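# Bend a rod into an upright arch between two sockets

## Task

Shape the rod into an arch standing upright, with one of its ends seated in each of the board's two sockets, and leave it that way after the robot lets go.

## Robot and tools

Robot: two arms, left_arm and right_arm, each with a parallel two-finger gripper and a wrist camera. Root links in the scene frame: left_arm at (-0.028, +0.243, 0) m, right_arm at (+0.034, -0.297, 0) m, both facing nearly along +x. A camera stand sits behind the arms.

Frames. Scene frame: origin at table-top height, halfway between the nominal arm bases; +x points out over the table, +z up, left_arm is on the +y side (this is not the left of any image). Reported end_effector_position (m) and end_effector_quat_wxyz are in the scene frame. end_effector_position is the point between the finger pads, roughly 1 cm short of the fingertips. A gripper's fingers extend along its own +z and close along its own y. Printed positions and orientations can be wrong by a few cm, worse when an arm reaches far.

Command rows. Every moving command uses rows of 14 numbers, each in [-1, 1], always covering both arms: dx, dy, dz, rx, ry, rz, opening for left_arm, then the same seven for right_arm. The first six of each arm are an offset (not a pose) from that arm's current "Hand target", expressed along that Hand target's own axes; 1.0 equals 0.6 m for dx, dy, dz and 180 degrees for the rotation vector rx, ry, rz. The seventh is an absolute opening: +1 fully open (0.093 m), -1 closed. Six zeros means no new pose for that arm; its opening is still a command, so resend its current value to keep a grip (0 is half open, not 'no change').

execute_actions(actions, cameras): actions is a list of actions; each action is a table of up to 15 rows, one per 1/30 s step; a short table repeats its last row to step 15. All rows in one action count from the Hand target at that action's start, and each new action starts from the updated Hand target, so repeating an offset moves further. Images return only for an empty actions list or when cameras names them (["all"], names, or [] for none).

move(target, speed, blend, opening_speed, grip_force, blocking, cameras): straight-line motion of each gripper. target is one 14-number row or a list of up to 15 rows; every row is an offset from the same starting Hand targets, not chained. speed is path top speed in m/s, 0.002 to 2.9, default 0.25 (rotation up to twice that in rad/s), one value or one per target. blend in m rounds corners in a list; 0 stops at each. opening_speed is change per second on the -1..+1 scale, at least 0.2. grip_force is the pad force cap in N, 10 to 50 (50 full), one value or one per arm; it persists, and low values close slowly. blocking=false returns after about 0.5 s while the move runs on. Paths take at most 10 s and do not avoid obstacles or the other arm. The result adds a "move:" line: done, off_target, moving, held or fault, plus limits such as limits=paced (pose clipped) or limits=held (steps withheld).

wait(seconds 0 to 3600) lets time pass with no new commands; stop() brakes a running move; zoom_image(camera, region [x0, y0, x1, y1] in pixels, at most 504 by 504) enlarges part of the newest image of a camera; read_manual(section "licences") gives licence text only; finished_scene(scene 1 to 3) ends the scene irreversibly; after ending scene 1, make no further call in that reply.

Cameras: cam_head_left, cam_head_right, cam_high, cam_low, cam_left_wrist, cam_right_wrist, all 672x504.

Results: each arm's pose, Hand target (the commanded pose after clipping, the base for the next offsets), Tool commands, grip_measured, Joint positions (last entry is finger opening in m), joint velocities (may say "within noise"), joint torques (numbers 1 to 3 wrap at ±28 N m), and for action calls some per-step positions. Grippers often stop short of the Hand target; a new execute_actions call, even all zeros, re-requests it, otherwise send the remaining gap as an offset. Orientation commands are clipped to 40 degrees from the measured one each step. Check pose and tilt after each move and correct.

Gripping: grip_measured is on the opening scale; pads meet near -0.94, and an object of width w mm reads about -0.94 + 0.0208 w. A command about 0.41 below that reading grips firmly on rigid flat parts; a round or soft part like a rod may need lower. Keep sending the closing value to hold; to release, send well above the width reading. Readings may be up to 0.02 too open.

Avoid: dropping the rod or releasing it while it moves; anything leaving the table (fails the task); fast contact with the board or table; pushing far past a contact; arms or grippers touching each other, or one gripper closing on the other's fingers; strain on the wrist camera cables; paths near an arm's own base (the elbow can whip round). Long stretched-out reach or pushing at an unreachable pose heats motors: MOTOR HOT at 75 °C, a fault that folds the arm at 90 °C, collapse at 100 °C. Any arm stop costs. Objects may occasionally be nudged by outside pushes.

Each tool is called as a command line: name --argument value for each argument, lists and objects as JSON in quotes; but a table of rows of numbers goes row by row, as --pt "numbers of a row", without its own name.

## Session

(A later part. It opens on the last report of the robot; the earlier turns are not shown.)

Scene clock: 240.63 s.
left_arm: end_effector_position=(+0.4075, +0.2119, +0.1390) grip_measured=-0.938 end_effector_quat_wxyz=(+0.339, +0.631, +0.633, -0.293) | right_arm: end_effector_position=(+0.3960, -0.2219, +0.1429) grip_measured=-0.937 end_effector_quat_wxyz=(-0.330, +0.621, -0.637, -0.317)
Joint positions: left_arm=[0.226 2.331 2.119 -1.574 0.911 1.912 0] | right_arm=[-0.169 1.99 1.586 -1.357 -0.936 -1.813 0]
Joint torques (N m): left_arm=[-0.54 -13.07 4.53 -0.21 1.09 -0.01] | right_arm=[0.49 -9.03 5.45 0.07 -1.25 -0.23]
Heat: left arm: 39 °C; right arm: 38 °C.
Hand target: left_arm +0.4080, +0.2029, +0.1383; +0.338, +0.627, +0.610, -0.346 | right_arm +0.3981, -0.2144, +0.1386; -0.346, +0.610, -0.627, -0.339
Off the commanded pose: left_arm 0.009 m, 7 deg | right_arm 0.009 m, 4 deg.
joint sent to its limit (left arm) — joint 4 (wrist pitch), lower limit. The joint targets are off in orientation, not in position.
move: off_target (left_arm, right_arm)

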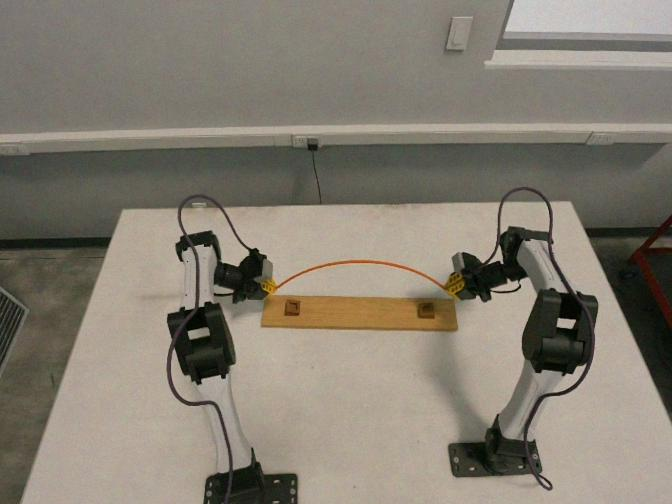

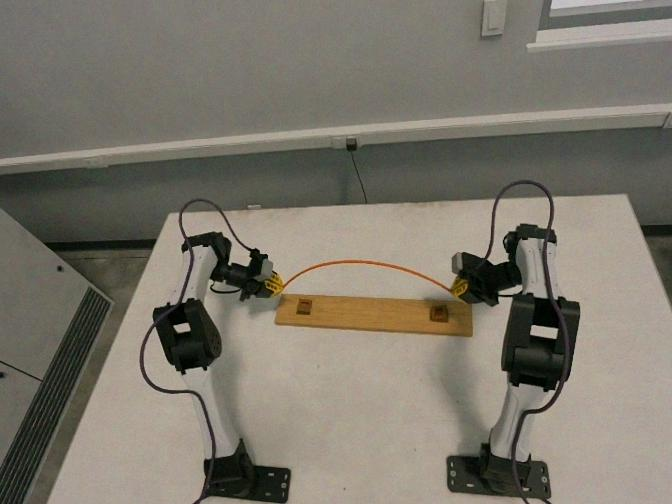

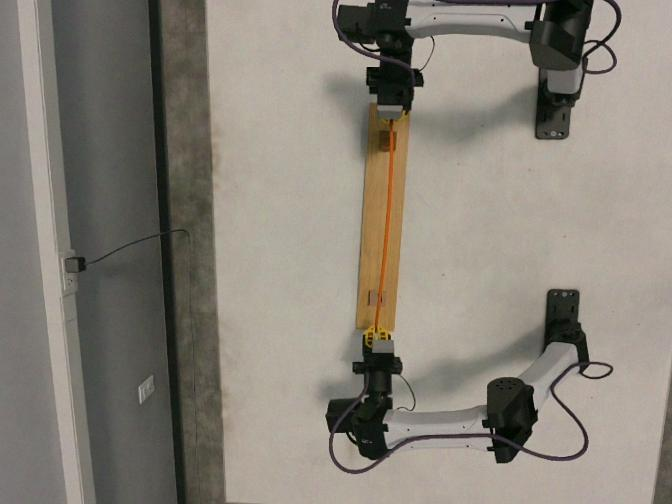

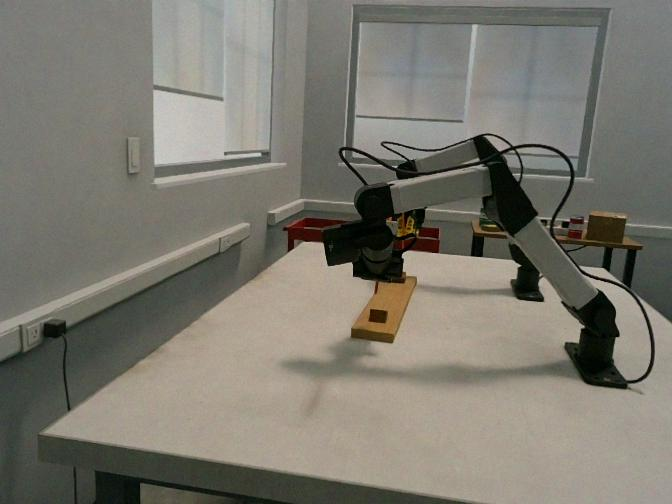

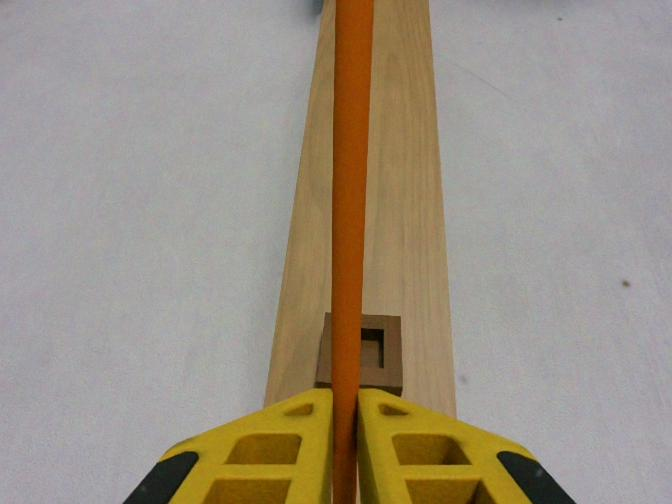

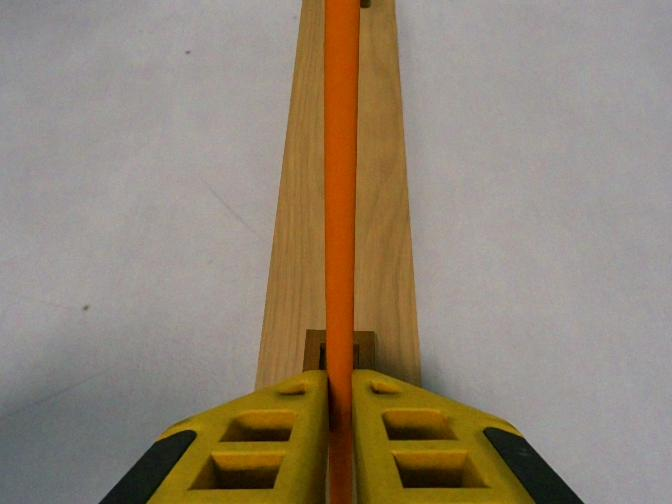

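move --target '[0.004,0.0015,0.0752,0,-0.078,0,-1,0.0103,-0.0017,0.089,0,-0.078,0,-1]' --speed 0.12 --cameras '["all"]'

Scene clock: 254.60 s.
left_arm: end_effector_position=(+0.4084, +0.1815, +0.1133) grip_measured=-0.938 end_effector_quat_wxyz=(+0.409, +0.584, +0.589, -0.380) | right_arm: end_effector_position=(+0.4016, -0.1843, +0.1087) grip_measured=-0.937 end_effector_quat_wxyz=(-0.414, +0.575, -0.588, -0.390)
Joint positions: left_arm=[0.204 2.434 2.033 -1.574 1.15 2.042 0] | right_arm=[-0.121 2.08 1.418 -1.118 -1.201 -1.815 0]
Joint torques (N m): left_arm=[-2.22 -13.41 4.34 -0.46 1.07 -0.01] | right_arm=[2.24 -9.91 5.09 0.13 -1.21 -0.05]
Heat: left arm: 43 °C; right arm: 37 °C.
Hand target: left_arm +0.4079, +0.1660, +0.1122; +0.410, +0.580, +0.565, -0.420 | right_arm +0.4001, -0.1724, +0.1050; -0.420, +0.564, -0.580, -0.411
Off the commanded pose: left_arm 0.016 m, 5 deg | right_arm 0.013 m, 3 deg.
joint sent to its limit (left arm) — joint 4 (wrist pitch), lower limit. The joint targets are off in orientation, not in position.
move: off_target (left_arm, right_arm)

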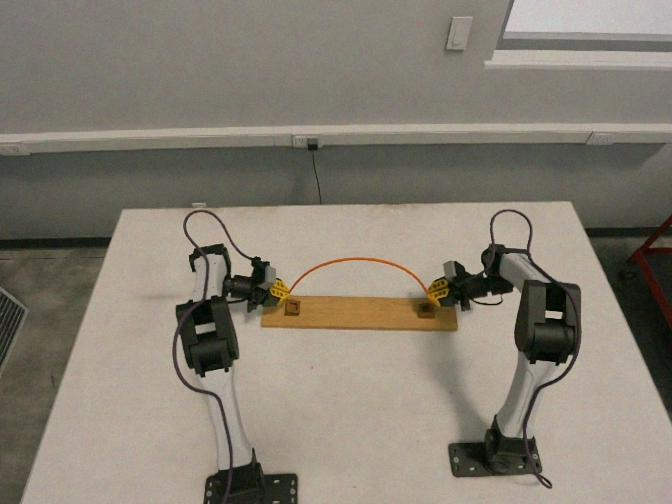

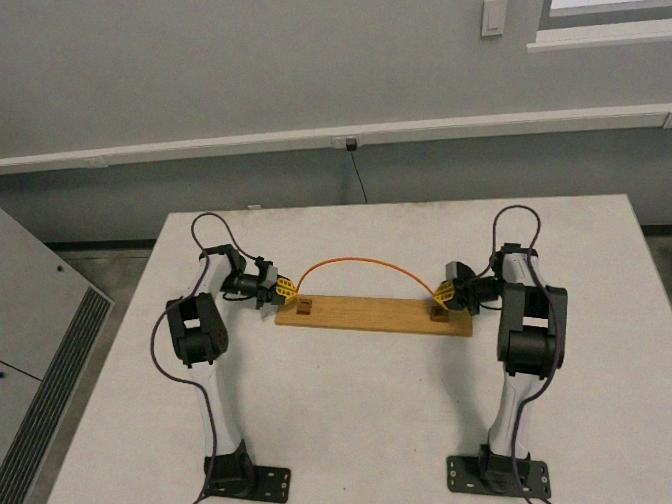

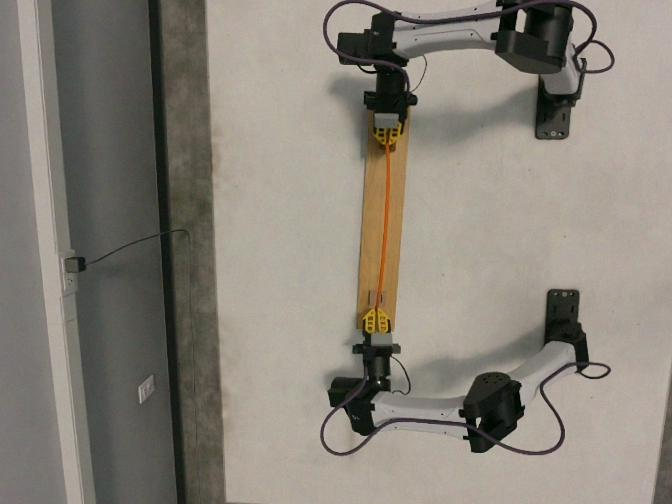

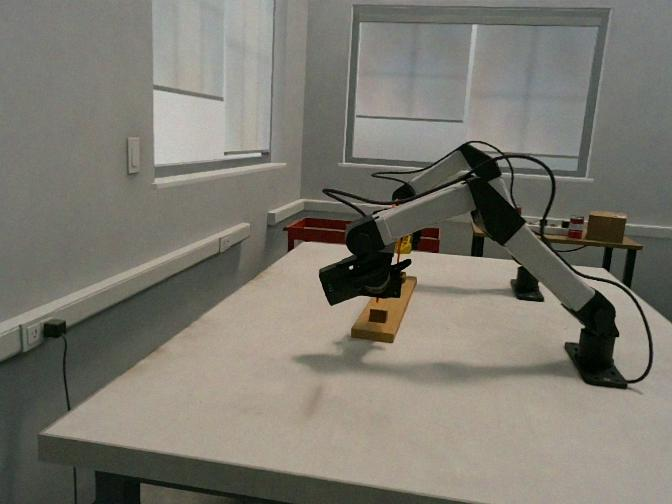

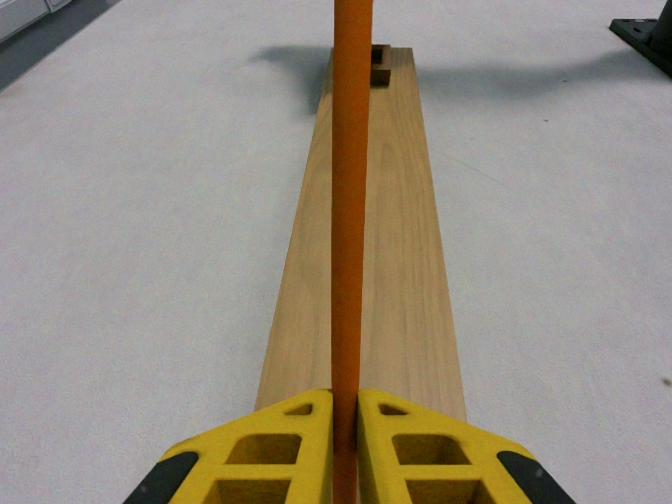

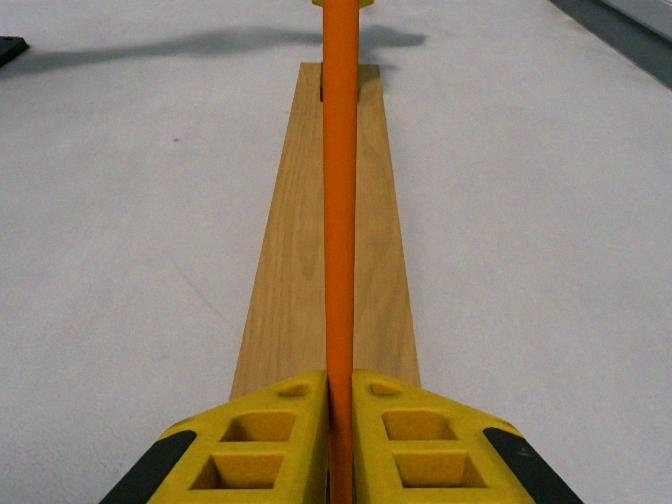

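zoom_image --camera "cam_head_left" --region '[230, 240, 480, 345]'

zoom_image --camera "cam_low" --region '[310, 230, 430, 350]'

zoom_image --camera "cam_high" --region '[330, 100, 430, 200]'

zoom_image --camera "cam_high" --region '[330, 260, 430, 360]'

Scaled by 2.016 from the camera's image (finer frame: 960x720).

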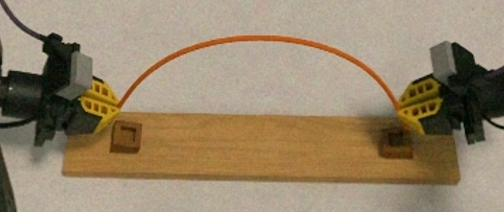

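Scaled by 4.200 from the camera's image (finer frame: 960x720).

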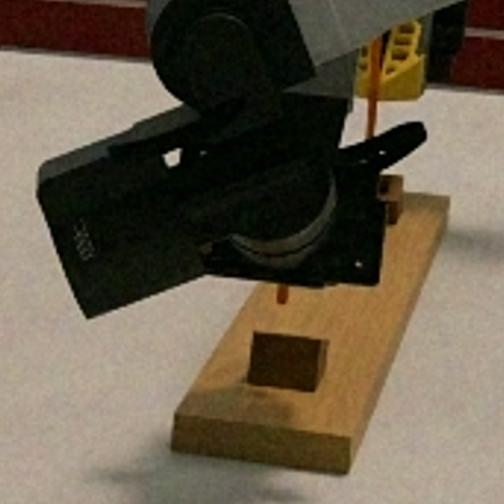

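Scaled by 5.040 from the camera's image (finer frame: 960x720).

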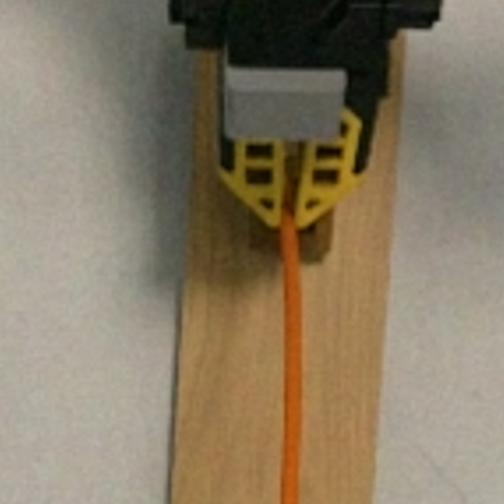

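Scaled by 5.040 from the camera's image (finer frame: 960x720).

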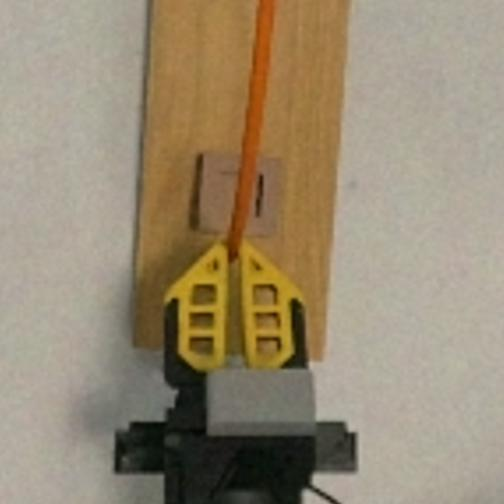

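zoom_image --camera "cam_head_right" --region '[250, 240, 500, 345]'

zoom_image --camera "cam_head_right" --region '[410, 250, 490, 345]'

zoom_image --camera "cam_head_right" --region '[260, 250, 340, 345]'

zoom_image --camera "cam_head_left" --region '[390, 250, 470, 345]'

zoom_image --camera "cam_head_left" --region '[250, 250, 330, 345]'

Scaled by 2.016 from the camera's image (finer frame: 960x720).

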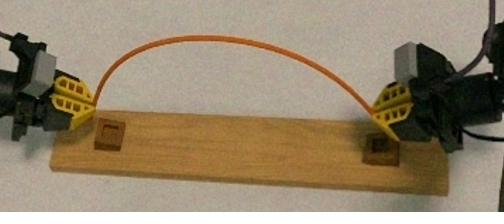

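Scaled by 5.305 from the camera's image (finer frame: 960x720).

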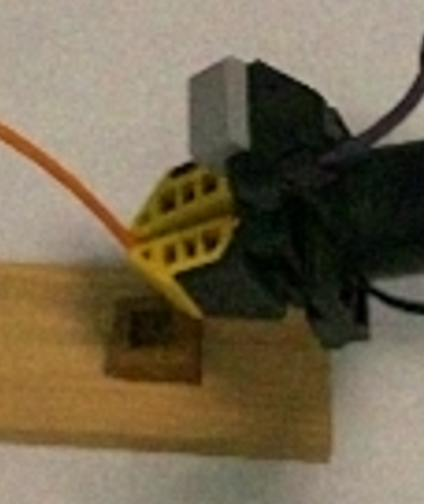

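Scaled by 5.305 from the camera's image (finer frame: 960x720).

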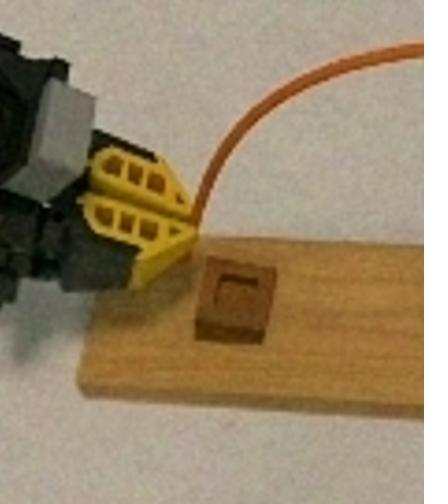

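Scaled by 5.305 from the camera's image (finer frame: 960x720).

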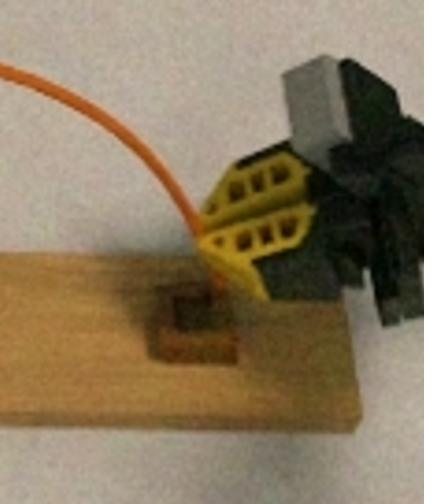

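Scaled by 5.305 from the camera's image (finer frame: 960x720).

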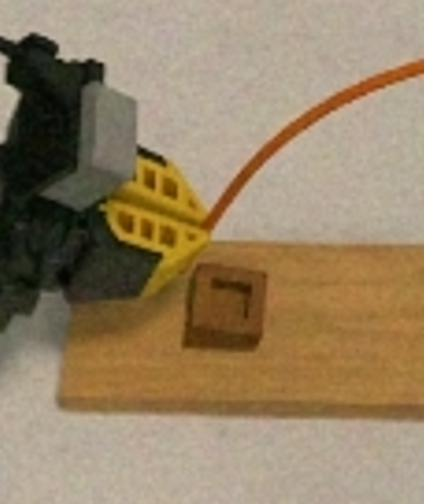

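move --target '[-0.0119,-0.0022,0.0365,0,-0.02,0,-1,-0.0039,0,0.0119,0,-0.02,0,-1]' --speed 0.12 --cameras '["cam_head_left","cam_head_right","cam_low","cam_high"]'

zoom_image --camera "cam_head_left" --region '[390, 250, 470, 345]'

zoom_image --camera "cam_head_left" --region '[250, 250, 330, 345]'

zoom_image --camera "cam_head_right" --region '[260, 250, 340, 345]'

zoom_image --camera "cam_low" --region '[310, 230, 430, 350]'

Scene clock: 292.20 s.
left_arm: end_effector_position=(+0.4073, +0.1584, +0.1143) grip_measured=-0.938 end_effector_quat_wxyz=(+0.426, +0.572, +0.571, -0.407) | right_arm: end_effector_position=(+0.4029, -0.1770, +0.1109) grip_measured=-0.937 end_effector_quat_wxyz=(-0.436, +0.560, -0.575, -0.408)
Joint positions: left_arm=[0.161 2.449 2.01 -1.574 1.227 2.06 0] | right_arm=[-0.111 2.095 1.403 -1.093 -1.271 -1.815 0]
Joint torques (N m): left_arm=[-2.4 -13.34 4.37 -0.49 0.99 -0.01] | right_arm=[2.48 -9.65 4.93 0.15 -1.15 -0.09]
Heat: left arm: 44 °C; right arm: 39 °C.
Hand target: left_arm +0.4060, +0.1429, +0.1121; +0.428, +0.566, +0.551, -0.438 | right_arm +0.4003, -0.1650, +0.1050; -0.438, +0.551, -0.566, -0.428
Off the commanded pose: left_arm 0.016 m, 4 deg | right_arm 0.014 m, 3 deg.
joint sent to its limit (left arm) — joint 4 (wrist pitch), lower limit. The joint targets still meet the commanded pose.
move: off_target (left_arm, right_arm)
Images, in order (width x height): cam_head_left 672x504, cam_head_right 672x504, cam_high 672x504, cam_low 672x504.

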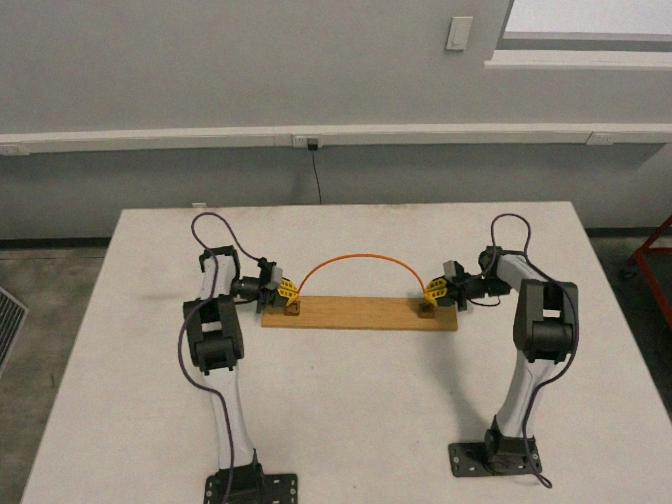

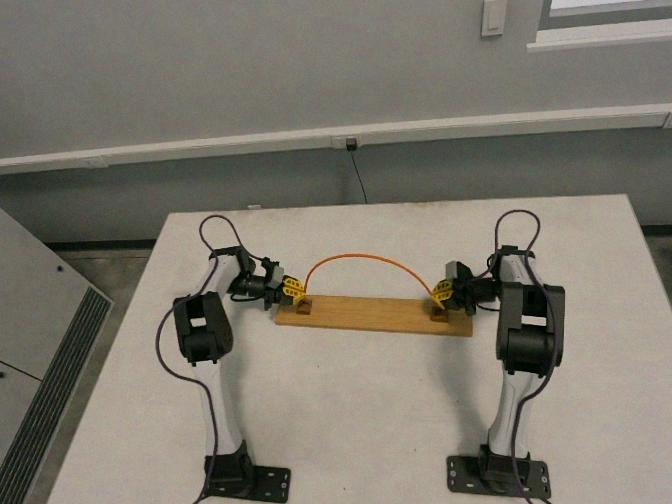

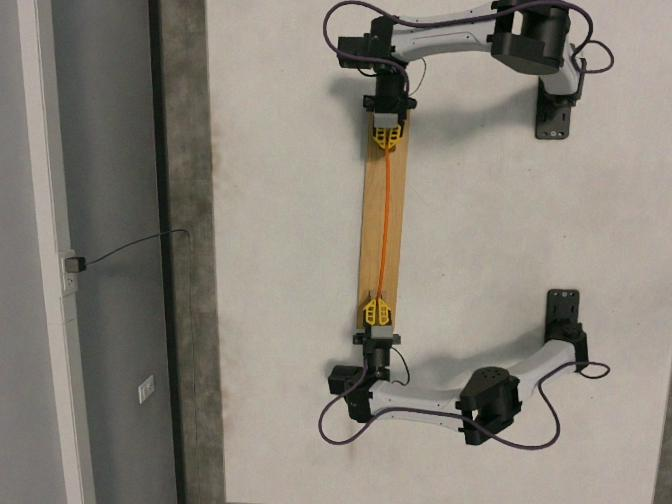

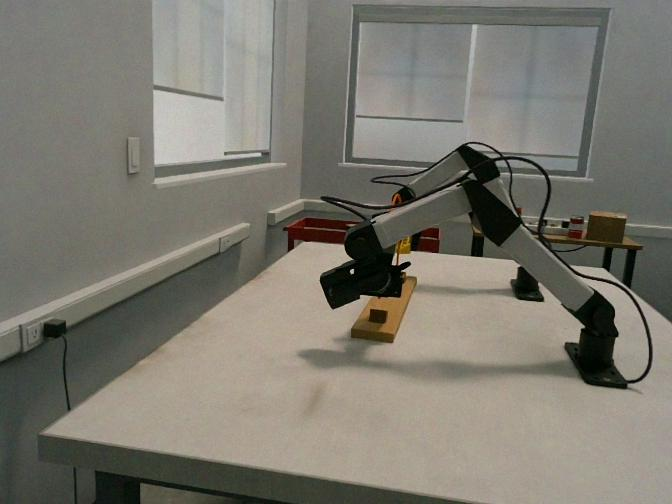

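Scaled by 5.305 from the camera's image (finer frame: 960x720).

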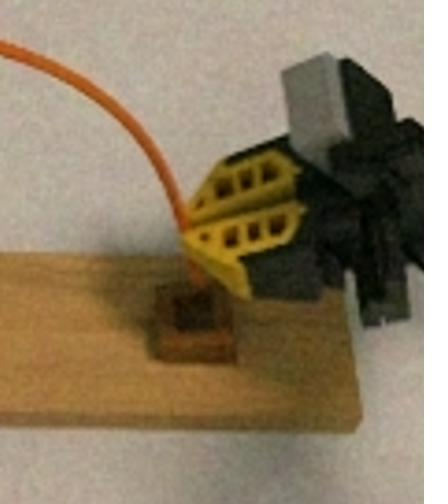

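Scaled by 5.305 from the camera's image (finer frame: 960x720).

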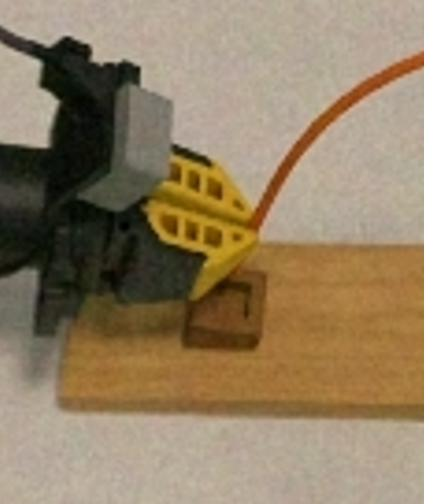

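Scaled by 5.305 from the camera's image (finer frame: 960x720).

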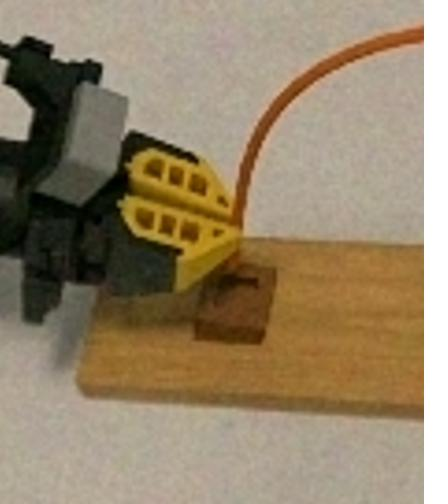

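Scaled by 4.200 from the camera's image (finer frame: 960x720).

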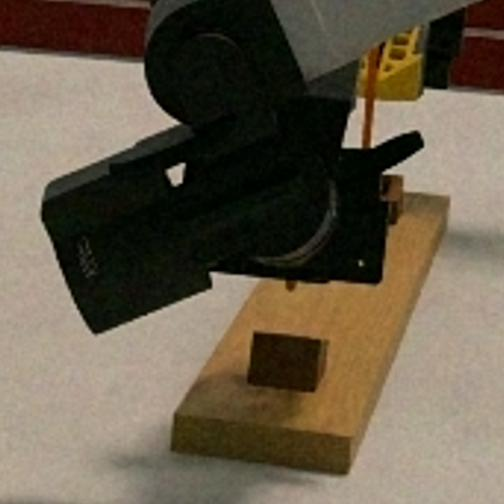

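move --target '[0.0628,0.0017,0.0161,0,0,0,-1,0.0628,0,0.0161,0,0,0,-1]' --speed 0.06 --cameras '["cam_head_left","cam_head_right","cam_low","cam_left_wrist"]'

zoom_image --camera "cam_head_left" --region '[390, 250, 470, 345]'

zoom_image --camera "cam_head_left" --region '[250, 250, 330, 345]'

zoom_image --camera "cam_low" --region '[310, 230, 430, 350]'

Scene clock: 313.07 s.
left_arm: end_effector_position=(+0.4075, +0.1581, +0.0792) grip_measured=-0.938 end_effector_quat_wxyz=(+0.422, +0.564, +0.573, -0.419) | right_arm: end_effector_position=(+0.4035, -0.1745, +0.0817) grip_measured=-0.937 end_effector_quat_wxyz=(-0.446, +0.548, -0.570, -0.419)
Joint positions: left_arm=[0.161 2.518 1.981 -1.521 1.233 2.078 0] | right_arm=[-0.109 2.163 1.352 -0.984 -1.31 -1.815 0]
Joint torques (N m): left_arm=[-2.5 -13.29 4.22 -0.36 0.88 0.02] | right_arm=[2.24 -9.02 4.52 0.3 -0.71 -0.11]
Heat: left arm: 49 °C; right arm: 41 °C.
Hand target: left_arm +0.4071, +0.1429, +0.0733; +0.428, +0.566, +0.551, -0.438 | right_arm +0.4003, -0.1650, +0.0662; -0.438, +0.551, -0.566, -0.428
Off the commanded pose: left_arm 0.016 m, 3 deg | right_arm 0.019 m, 1 deg.
joint sent to its limit (left arm) — joint 6 (wrist roll), upper limit. The joint targets still meet the commanded pose.
move: off_target (left_arm, right_arm)

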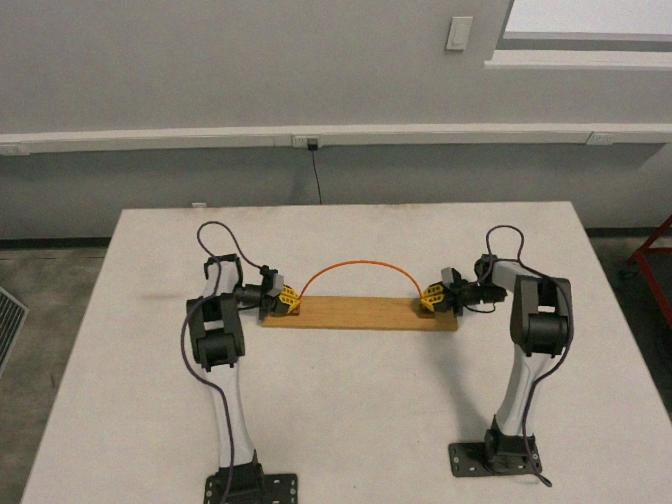

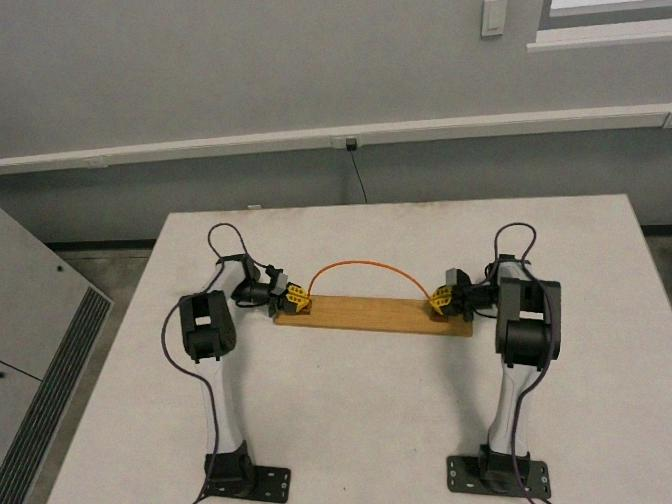

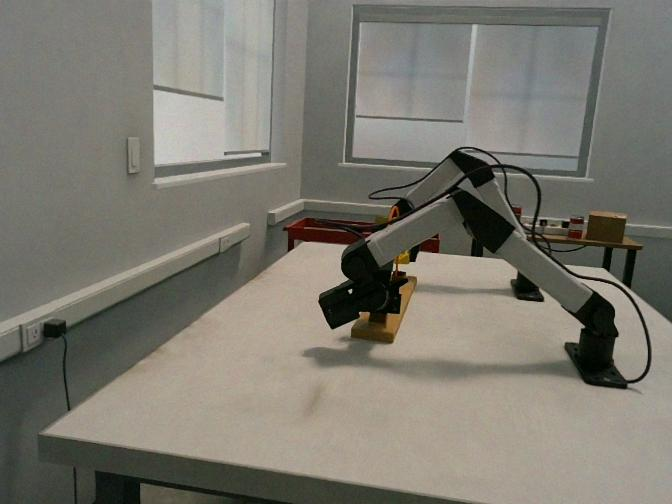

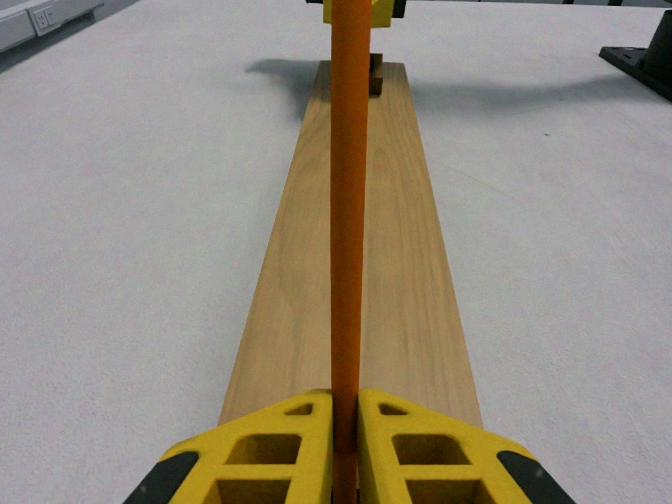

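Scaled by 5.305 from the camera's image (finer frame: 960x720).

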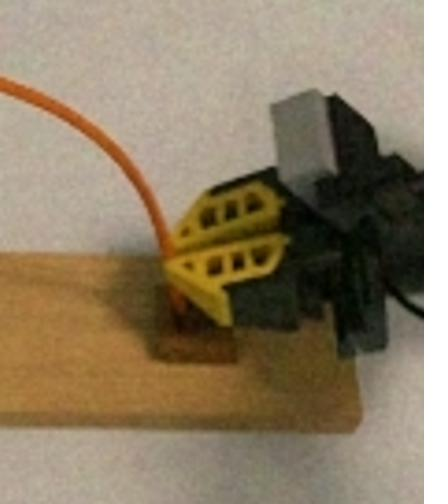

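Scaled by 5.305 from the camera's image (finer frame: 960x720).

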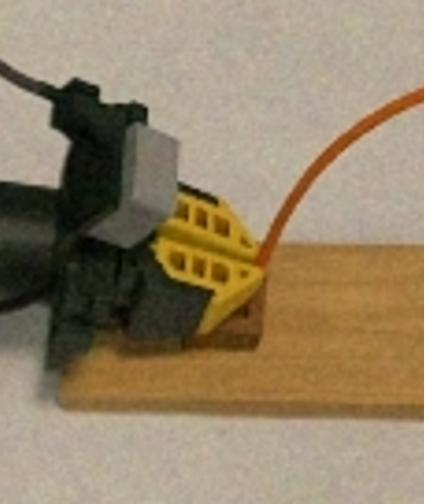

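Scaled by 4.200 from the camera's image (finer frame: 960x720).

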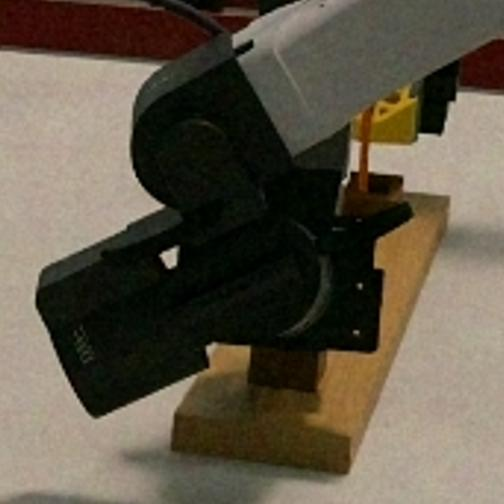

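zoom_image --camera "cam_head_left" --region '[410, 285, 445, 325]'

zoom_image --camera "cam_head_left" --region '[280, 280, 315, 320]'

zoom_image --camera "cam_head_right" --region '[290, 280, 325, 320]'

zoom_image --camera "cam_head_right" --region '[420, 285, 455, 325]'

zoom_image --camera "cam_low" --region '[380, 250, 420, 290]'

Scaled by 12.600 from the camera's image (finer frame: 960x720).

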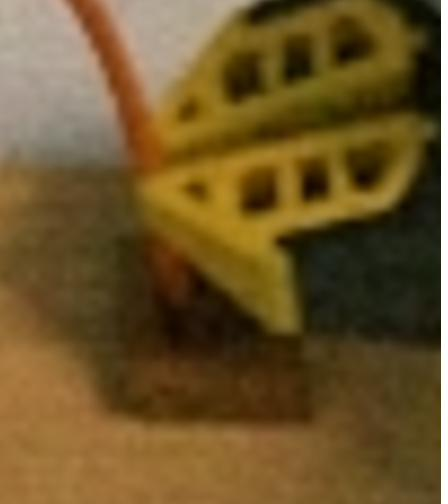

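Scaled by 12.600 from the camera's image (finer frame: 960x720).

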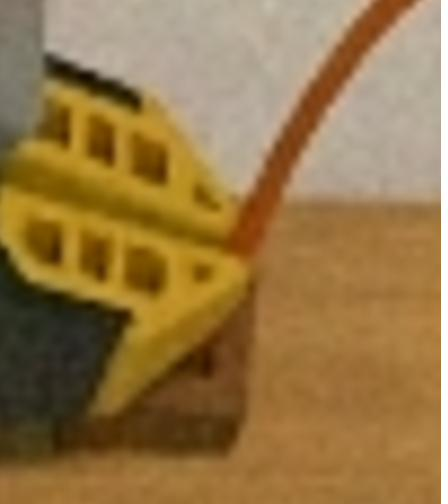

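Scaled by 12.600 from the camera's image (finer frame: 960x720).

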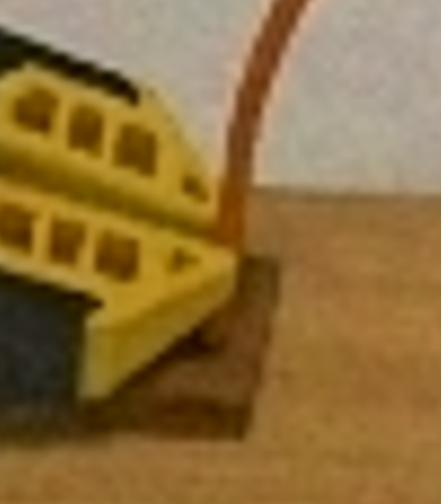

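Scaled by 12.600 from the camera's image (finer frame: 960x720).

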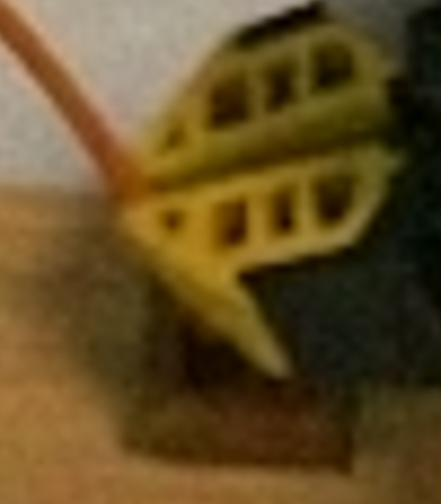

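Scaled by 12.600 from the camera's image (finer frame: 960x720).

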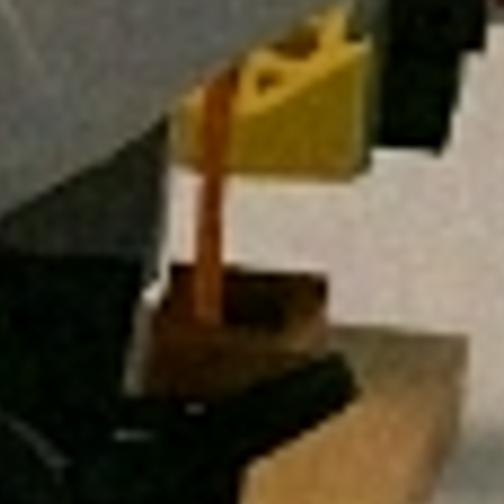

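move --pt "0 0 0 0 0 0 -1 -0.0245 0 -0.0115 0 0 0 -1" --pt "0 0 0 0 0 0 -1 -0.0222 0.0062 -0.0213 0 0 0 -1" --speed 0.06 --cameras '["cam_head_left","cam_head_right","cam_low"]'

zoom_image --camera "cam_head_left" --region '[410, 285, 445, 325]'

zoom_image --camera "cam_low" --region '[380, 250, 420, 290]'

Scene clock: 333.83 s.
left_arm: end_effector_position=(+0.4076, +0.1582, +0.0792) grip_measured=-0.938 end_effector_quat_wxyz=(+0.422, +0.564, +0.573, -0.419) | right_arm: end_effector_position=(+0.3964, -0.1767, +0.0831) grip_measured=-0.937 end_effector_quat_wxyz=(-0.442, +0.550, -0.569, -0.423)
Joint positions: left_arm=[0.161 2.518 1.981 -1.52 1.233 2.078 0] | right_arm=[-0.117 2.163 1.352 -1.053 -1.305 -1.88 0]
Joint torques (N m): left_arm=[-2.48 -13.27 4.22 -0.37 0.88 0.02] | right_arm=[0.72 -11.11 7.15 -0.34 -0.68 -0.23]
Heat: left arm: 47 °C; right arm: 41 °C.
Hand target: left_arm +0.4071, +0.1429, +0.0733; +0.428, +0.566, +0.551, -0.438 | right_arm +0.3963, -0.1739, +0.0823; -0.438, +0.551, -0.566, -0.428
Off the commanded pose: left_arm 0.016 m, 3 deg | right_arm 0.003 m, 1 deg.
joint sent to its limit (left arm) — joint 6 (wrist roll), upper limit. The joint targets still meet the commanded pose.
move: done

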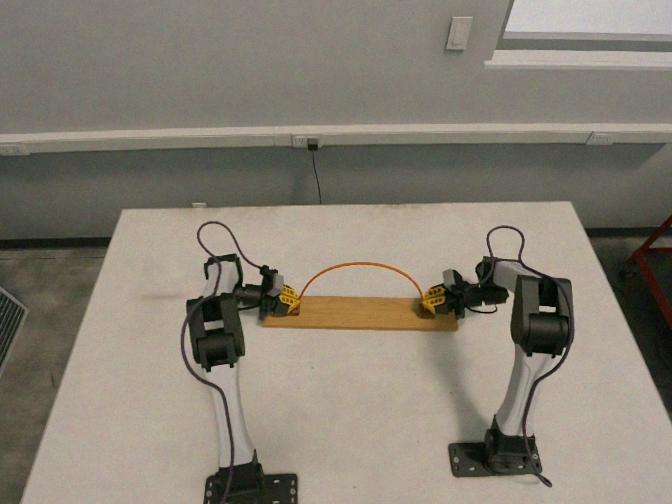

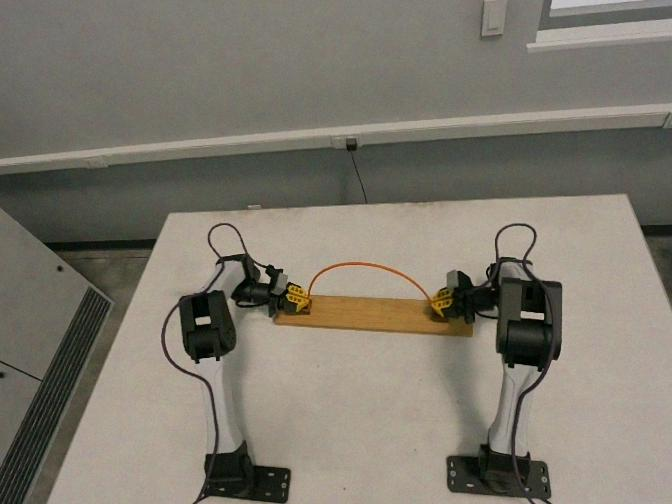

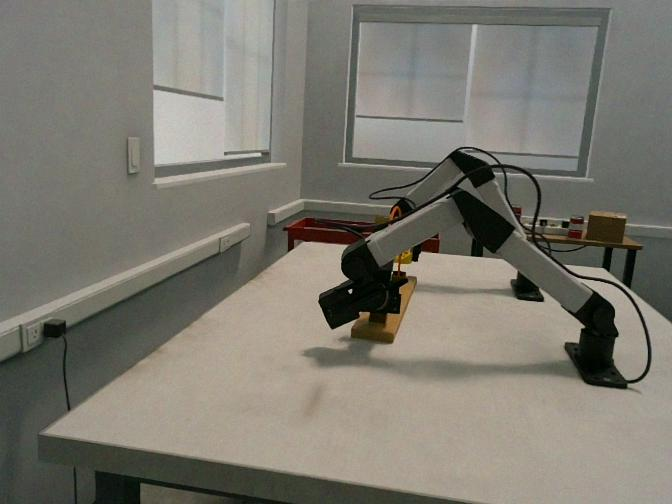

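Scaled by 12.600 from the camera's image (finer frame: 960x720).

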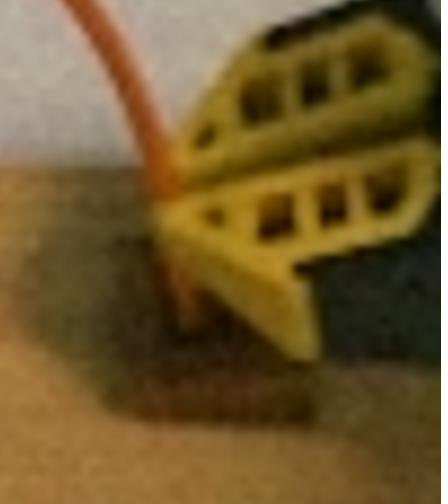

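Scaled by 12.600 from the camera's image (finer frame: 960x720).

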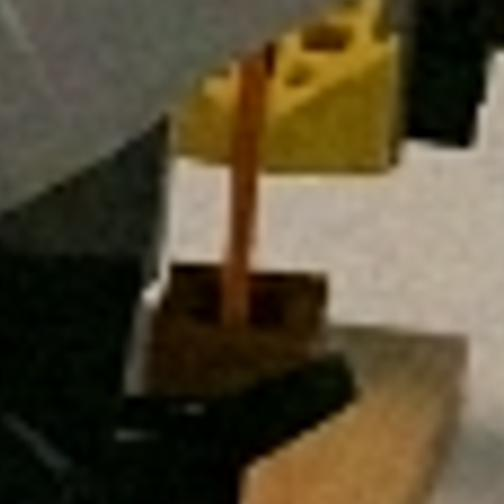

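move --pt "0 0 0 0 0 0 -1 0.0019 0 -0.0081 0 0 0 -1" --pt "0.0187 0 0.0048 0 0 0 -1 0.0333 0 0 0 0 0 -1" --speed 0.05 --cameras '["cam_head_left","cam_head_right","cam_low"]'

zoom_image --camera "cam_head_left" --region '[410, 285, 445, 325]'

zoom_image --camera "cam_low" --region '[380, 250, 420, 290]'

zoom_image --camera "cam_head_right" --region '[290, 280, 325, 320]'

zoom_image --camera "cam_head_left" --region '[280, 280, 315, 320]'

Scene clock: 341.80 s.
left_arm: end_effector_position=(+0.4084, +0.1575, +0.0784) grip_measured=-0.938 end_effector_quat_wxyz=(+0.429, +0.561, +0.571, -0.419) | right_arm: end_effector_position=(+0.3969, -0.1805, +0.0826) grip_measured=-0.937 end_effector_quat_wxyz=(-0.452, +0.542, -0.565, -0.428)
Joint positions: left_arm=[0.161 2.518 1.969 -1.506 1.248 2.079 0] | right_arm=[-0.131 2.187 1.363 -1.095 -1.329 -1.935 0]
Joint torques (N m): left_arm=[-2.45 -11.73 3.49 -0.19 0.75 0.01] | right_arm=[0.64 -8.1 5.83 -0.02 -0.32 -0.31]
Heat: left arm: 47 °C; right arm: 41 °C.
Hand target: left_arm +0.4071, +0.1429, +0.0617; +0.428, +0.566, +0.551, -0.438 | right_arm +0.3962, -0.1789, +0.0629; -0.438, +0.551, -0.566, -0.428
Off the commanded pose: left_arm 0.022 m, 3 deg | right_arm 0.020 m, 2 deg.
joint sent to its limit (left arm) — joint 6 (wrist roll), upper limit. The joint targets still meet the commanded pose.
move: off_target (left_arm, right_arm)

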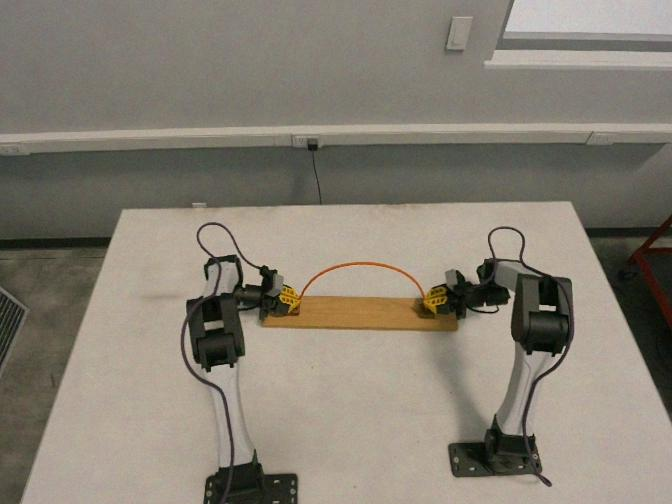

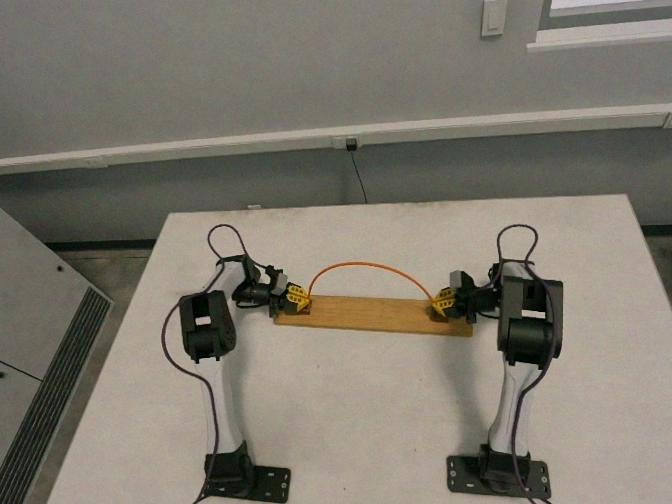

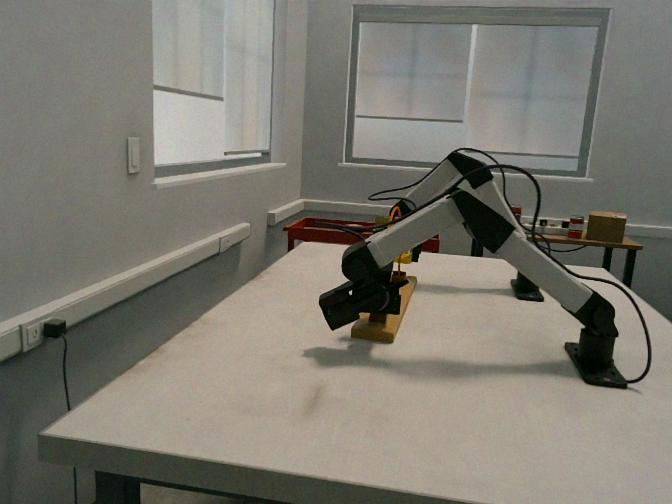

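Scaled by 12.600 from the camera's image (finer frame: 960x720).

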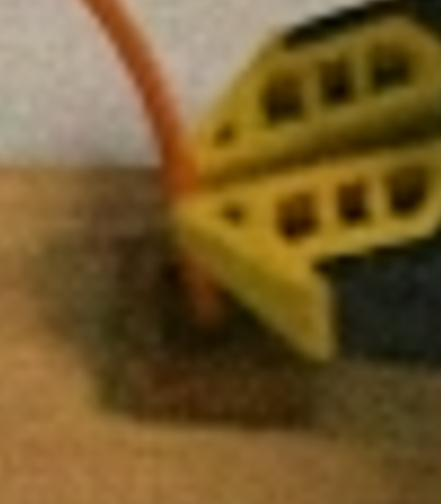

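Scaled by 12.600 from the camera's image (finer frame: 960x720).

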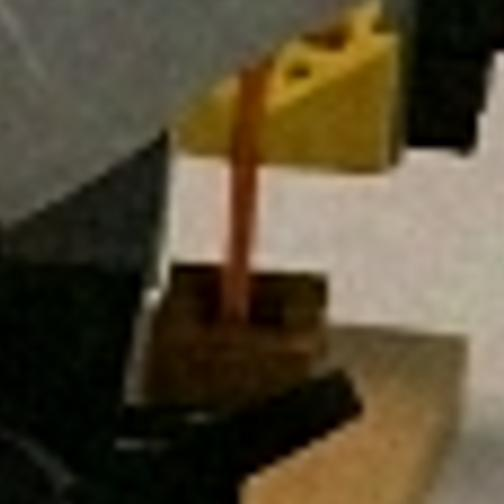

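Scaled by 12.600 from the camera's image (finer frame: 960x720).

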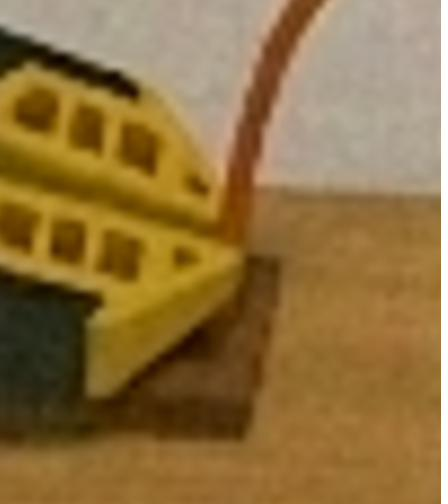

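Scaled by 12.600 from the camera's image (finer frame: 960x720).

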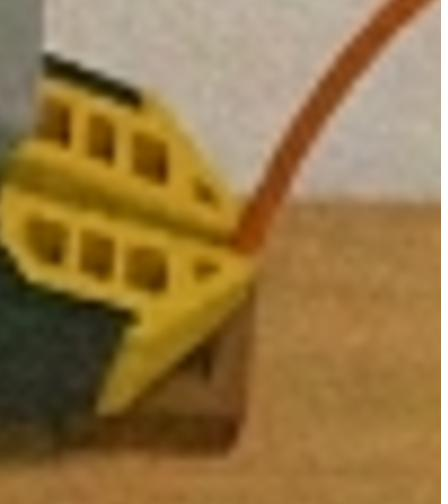

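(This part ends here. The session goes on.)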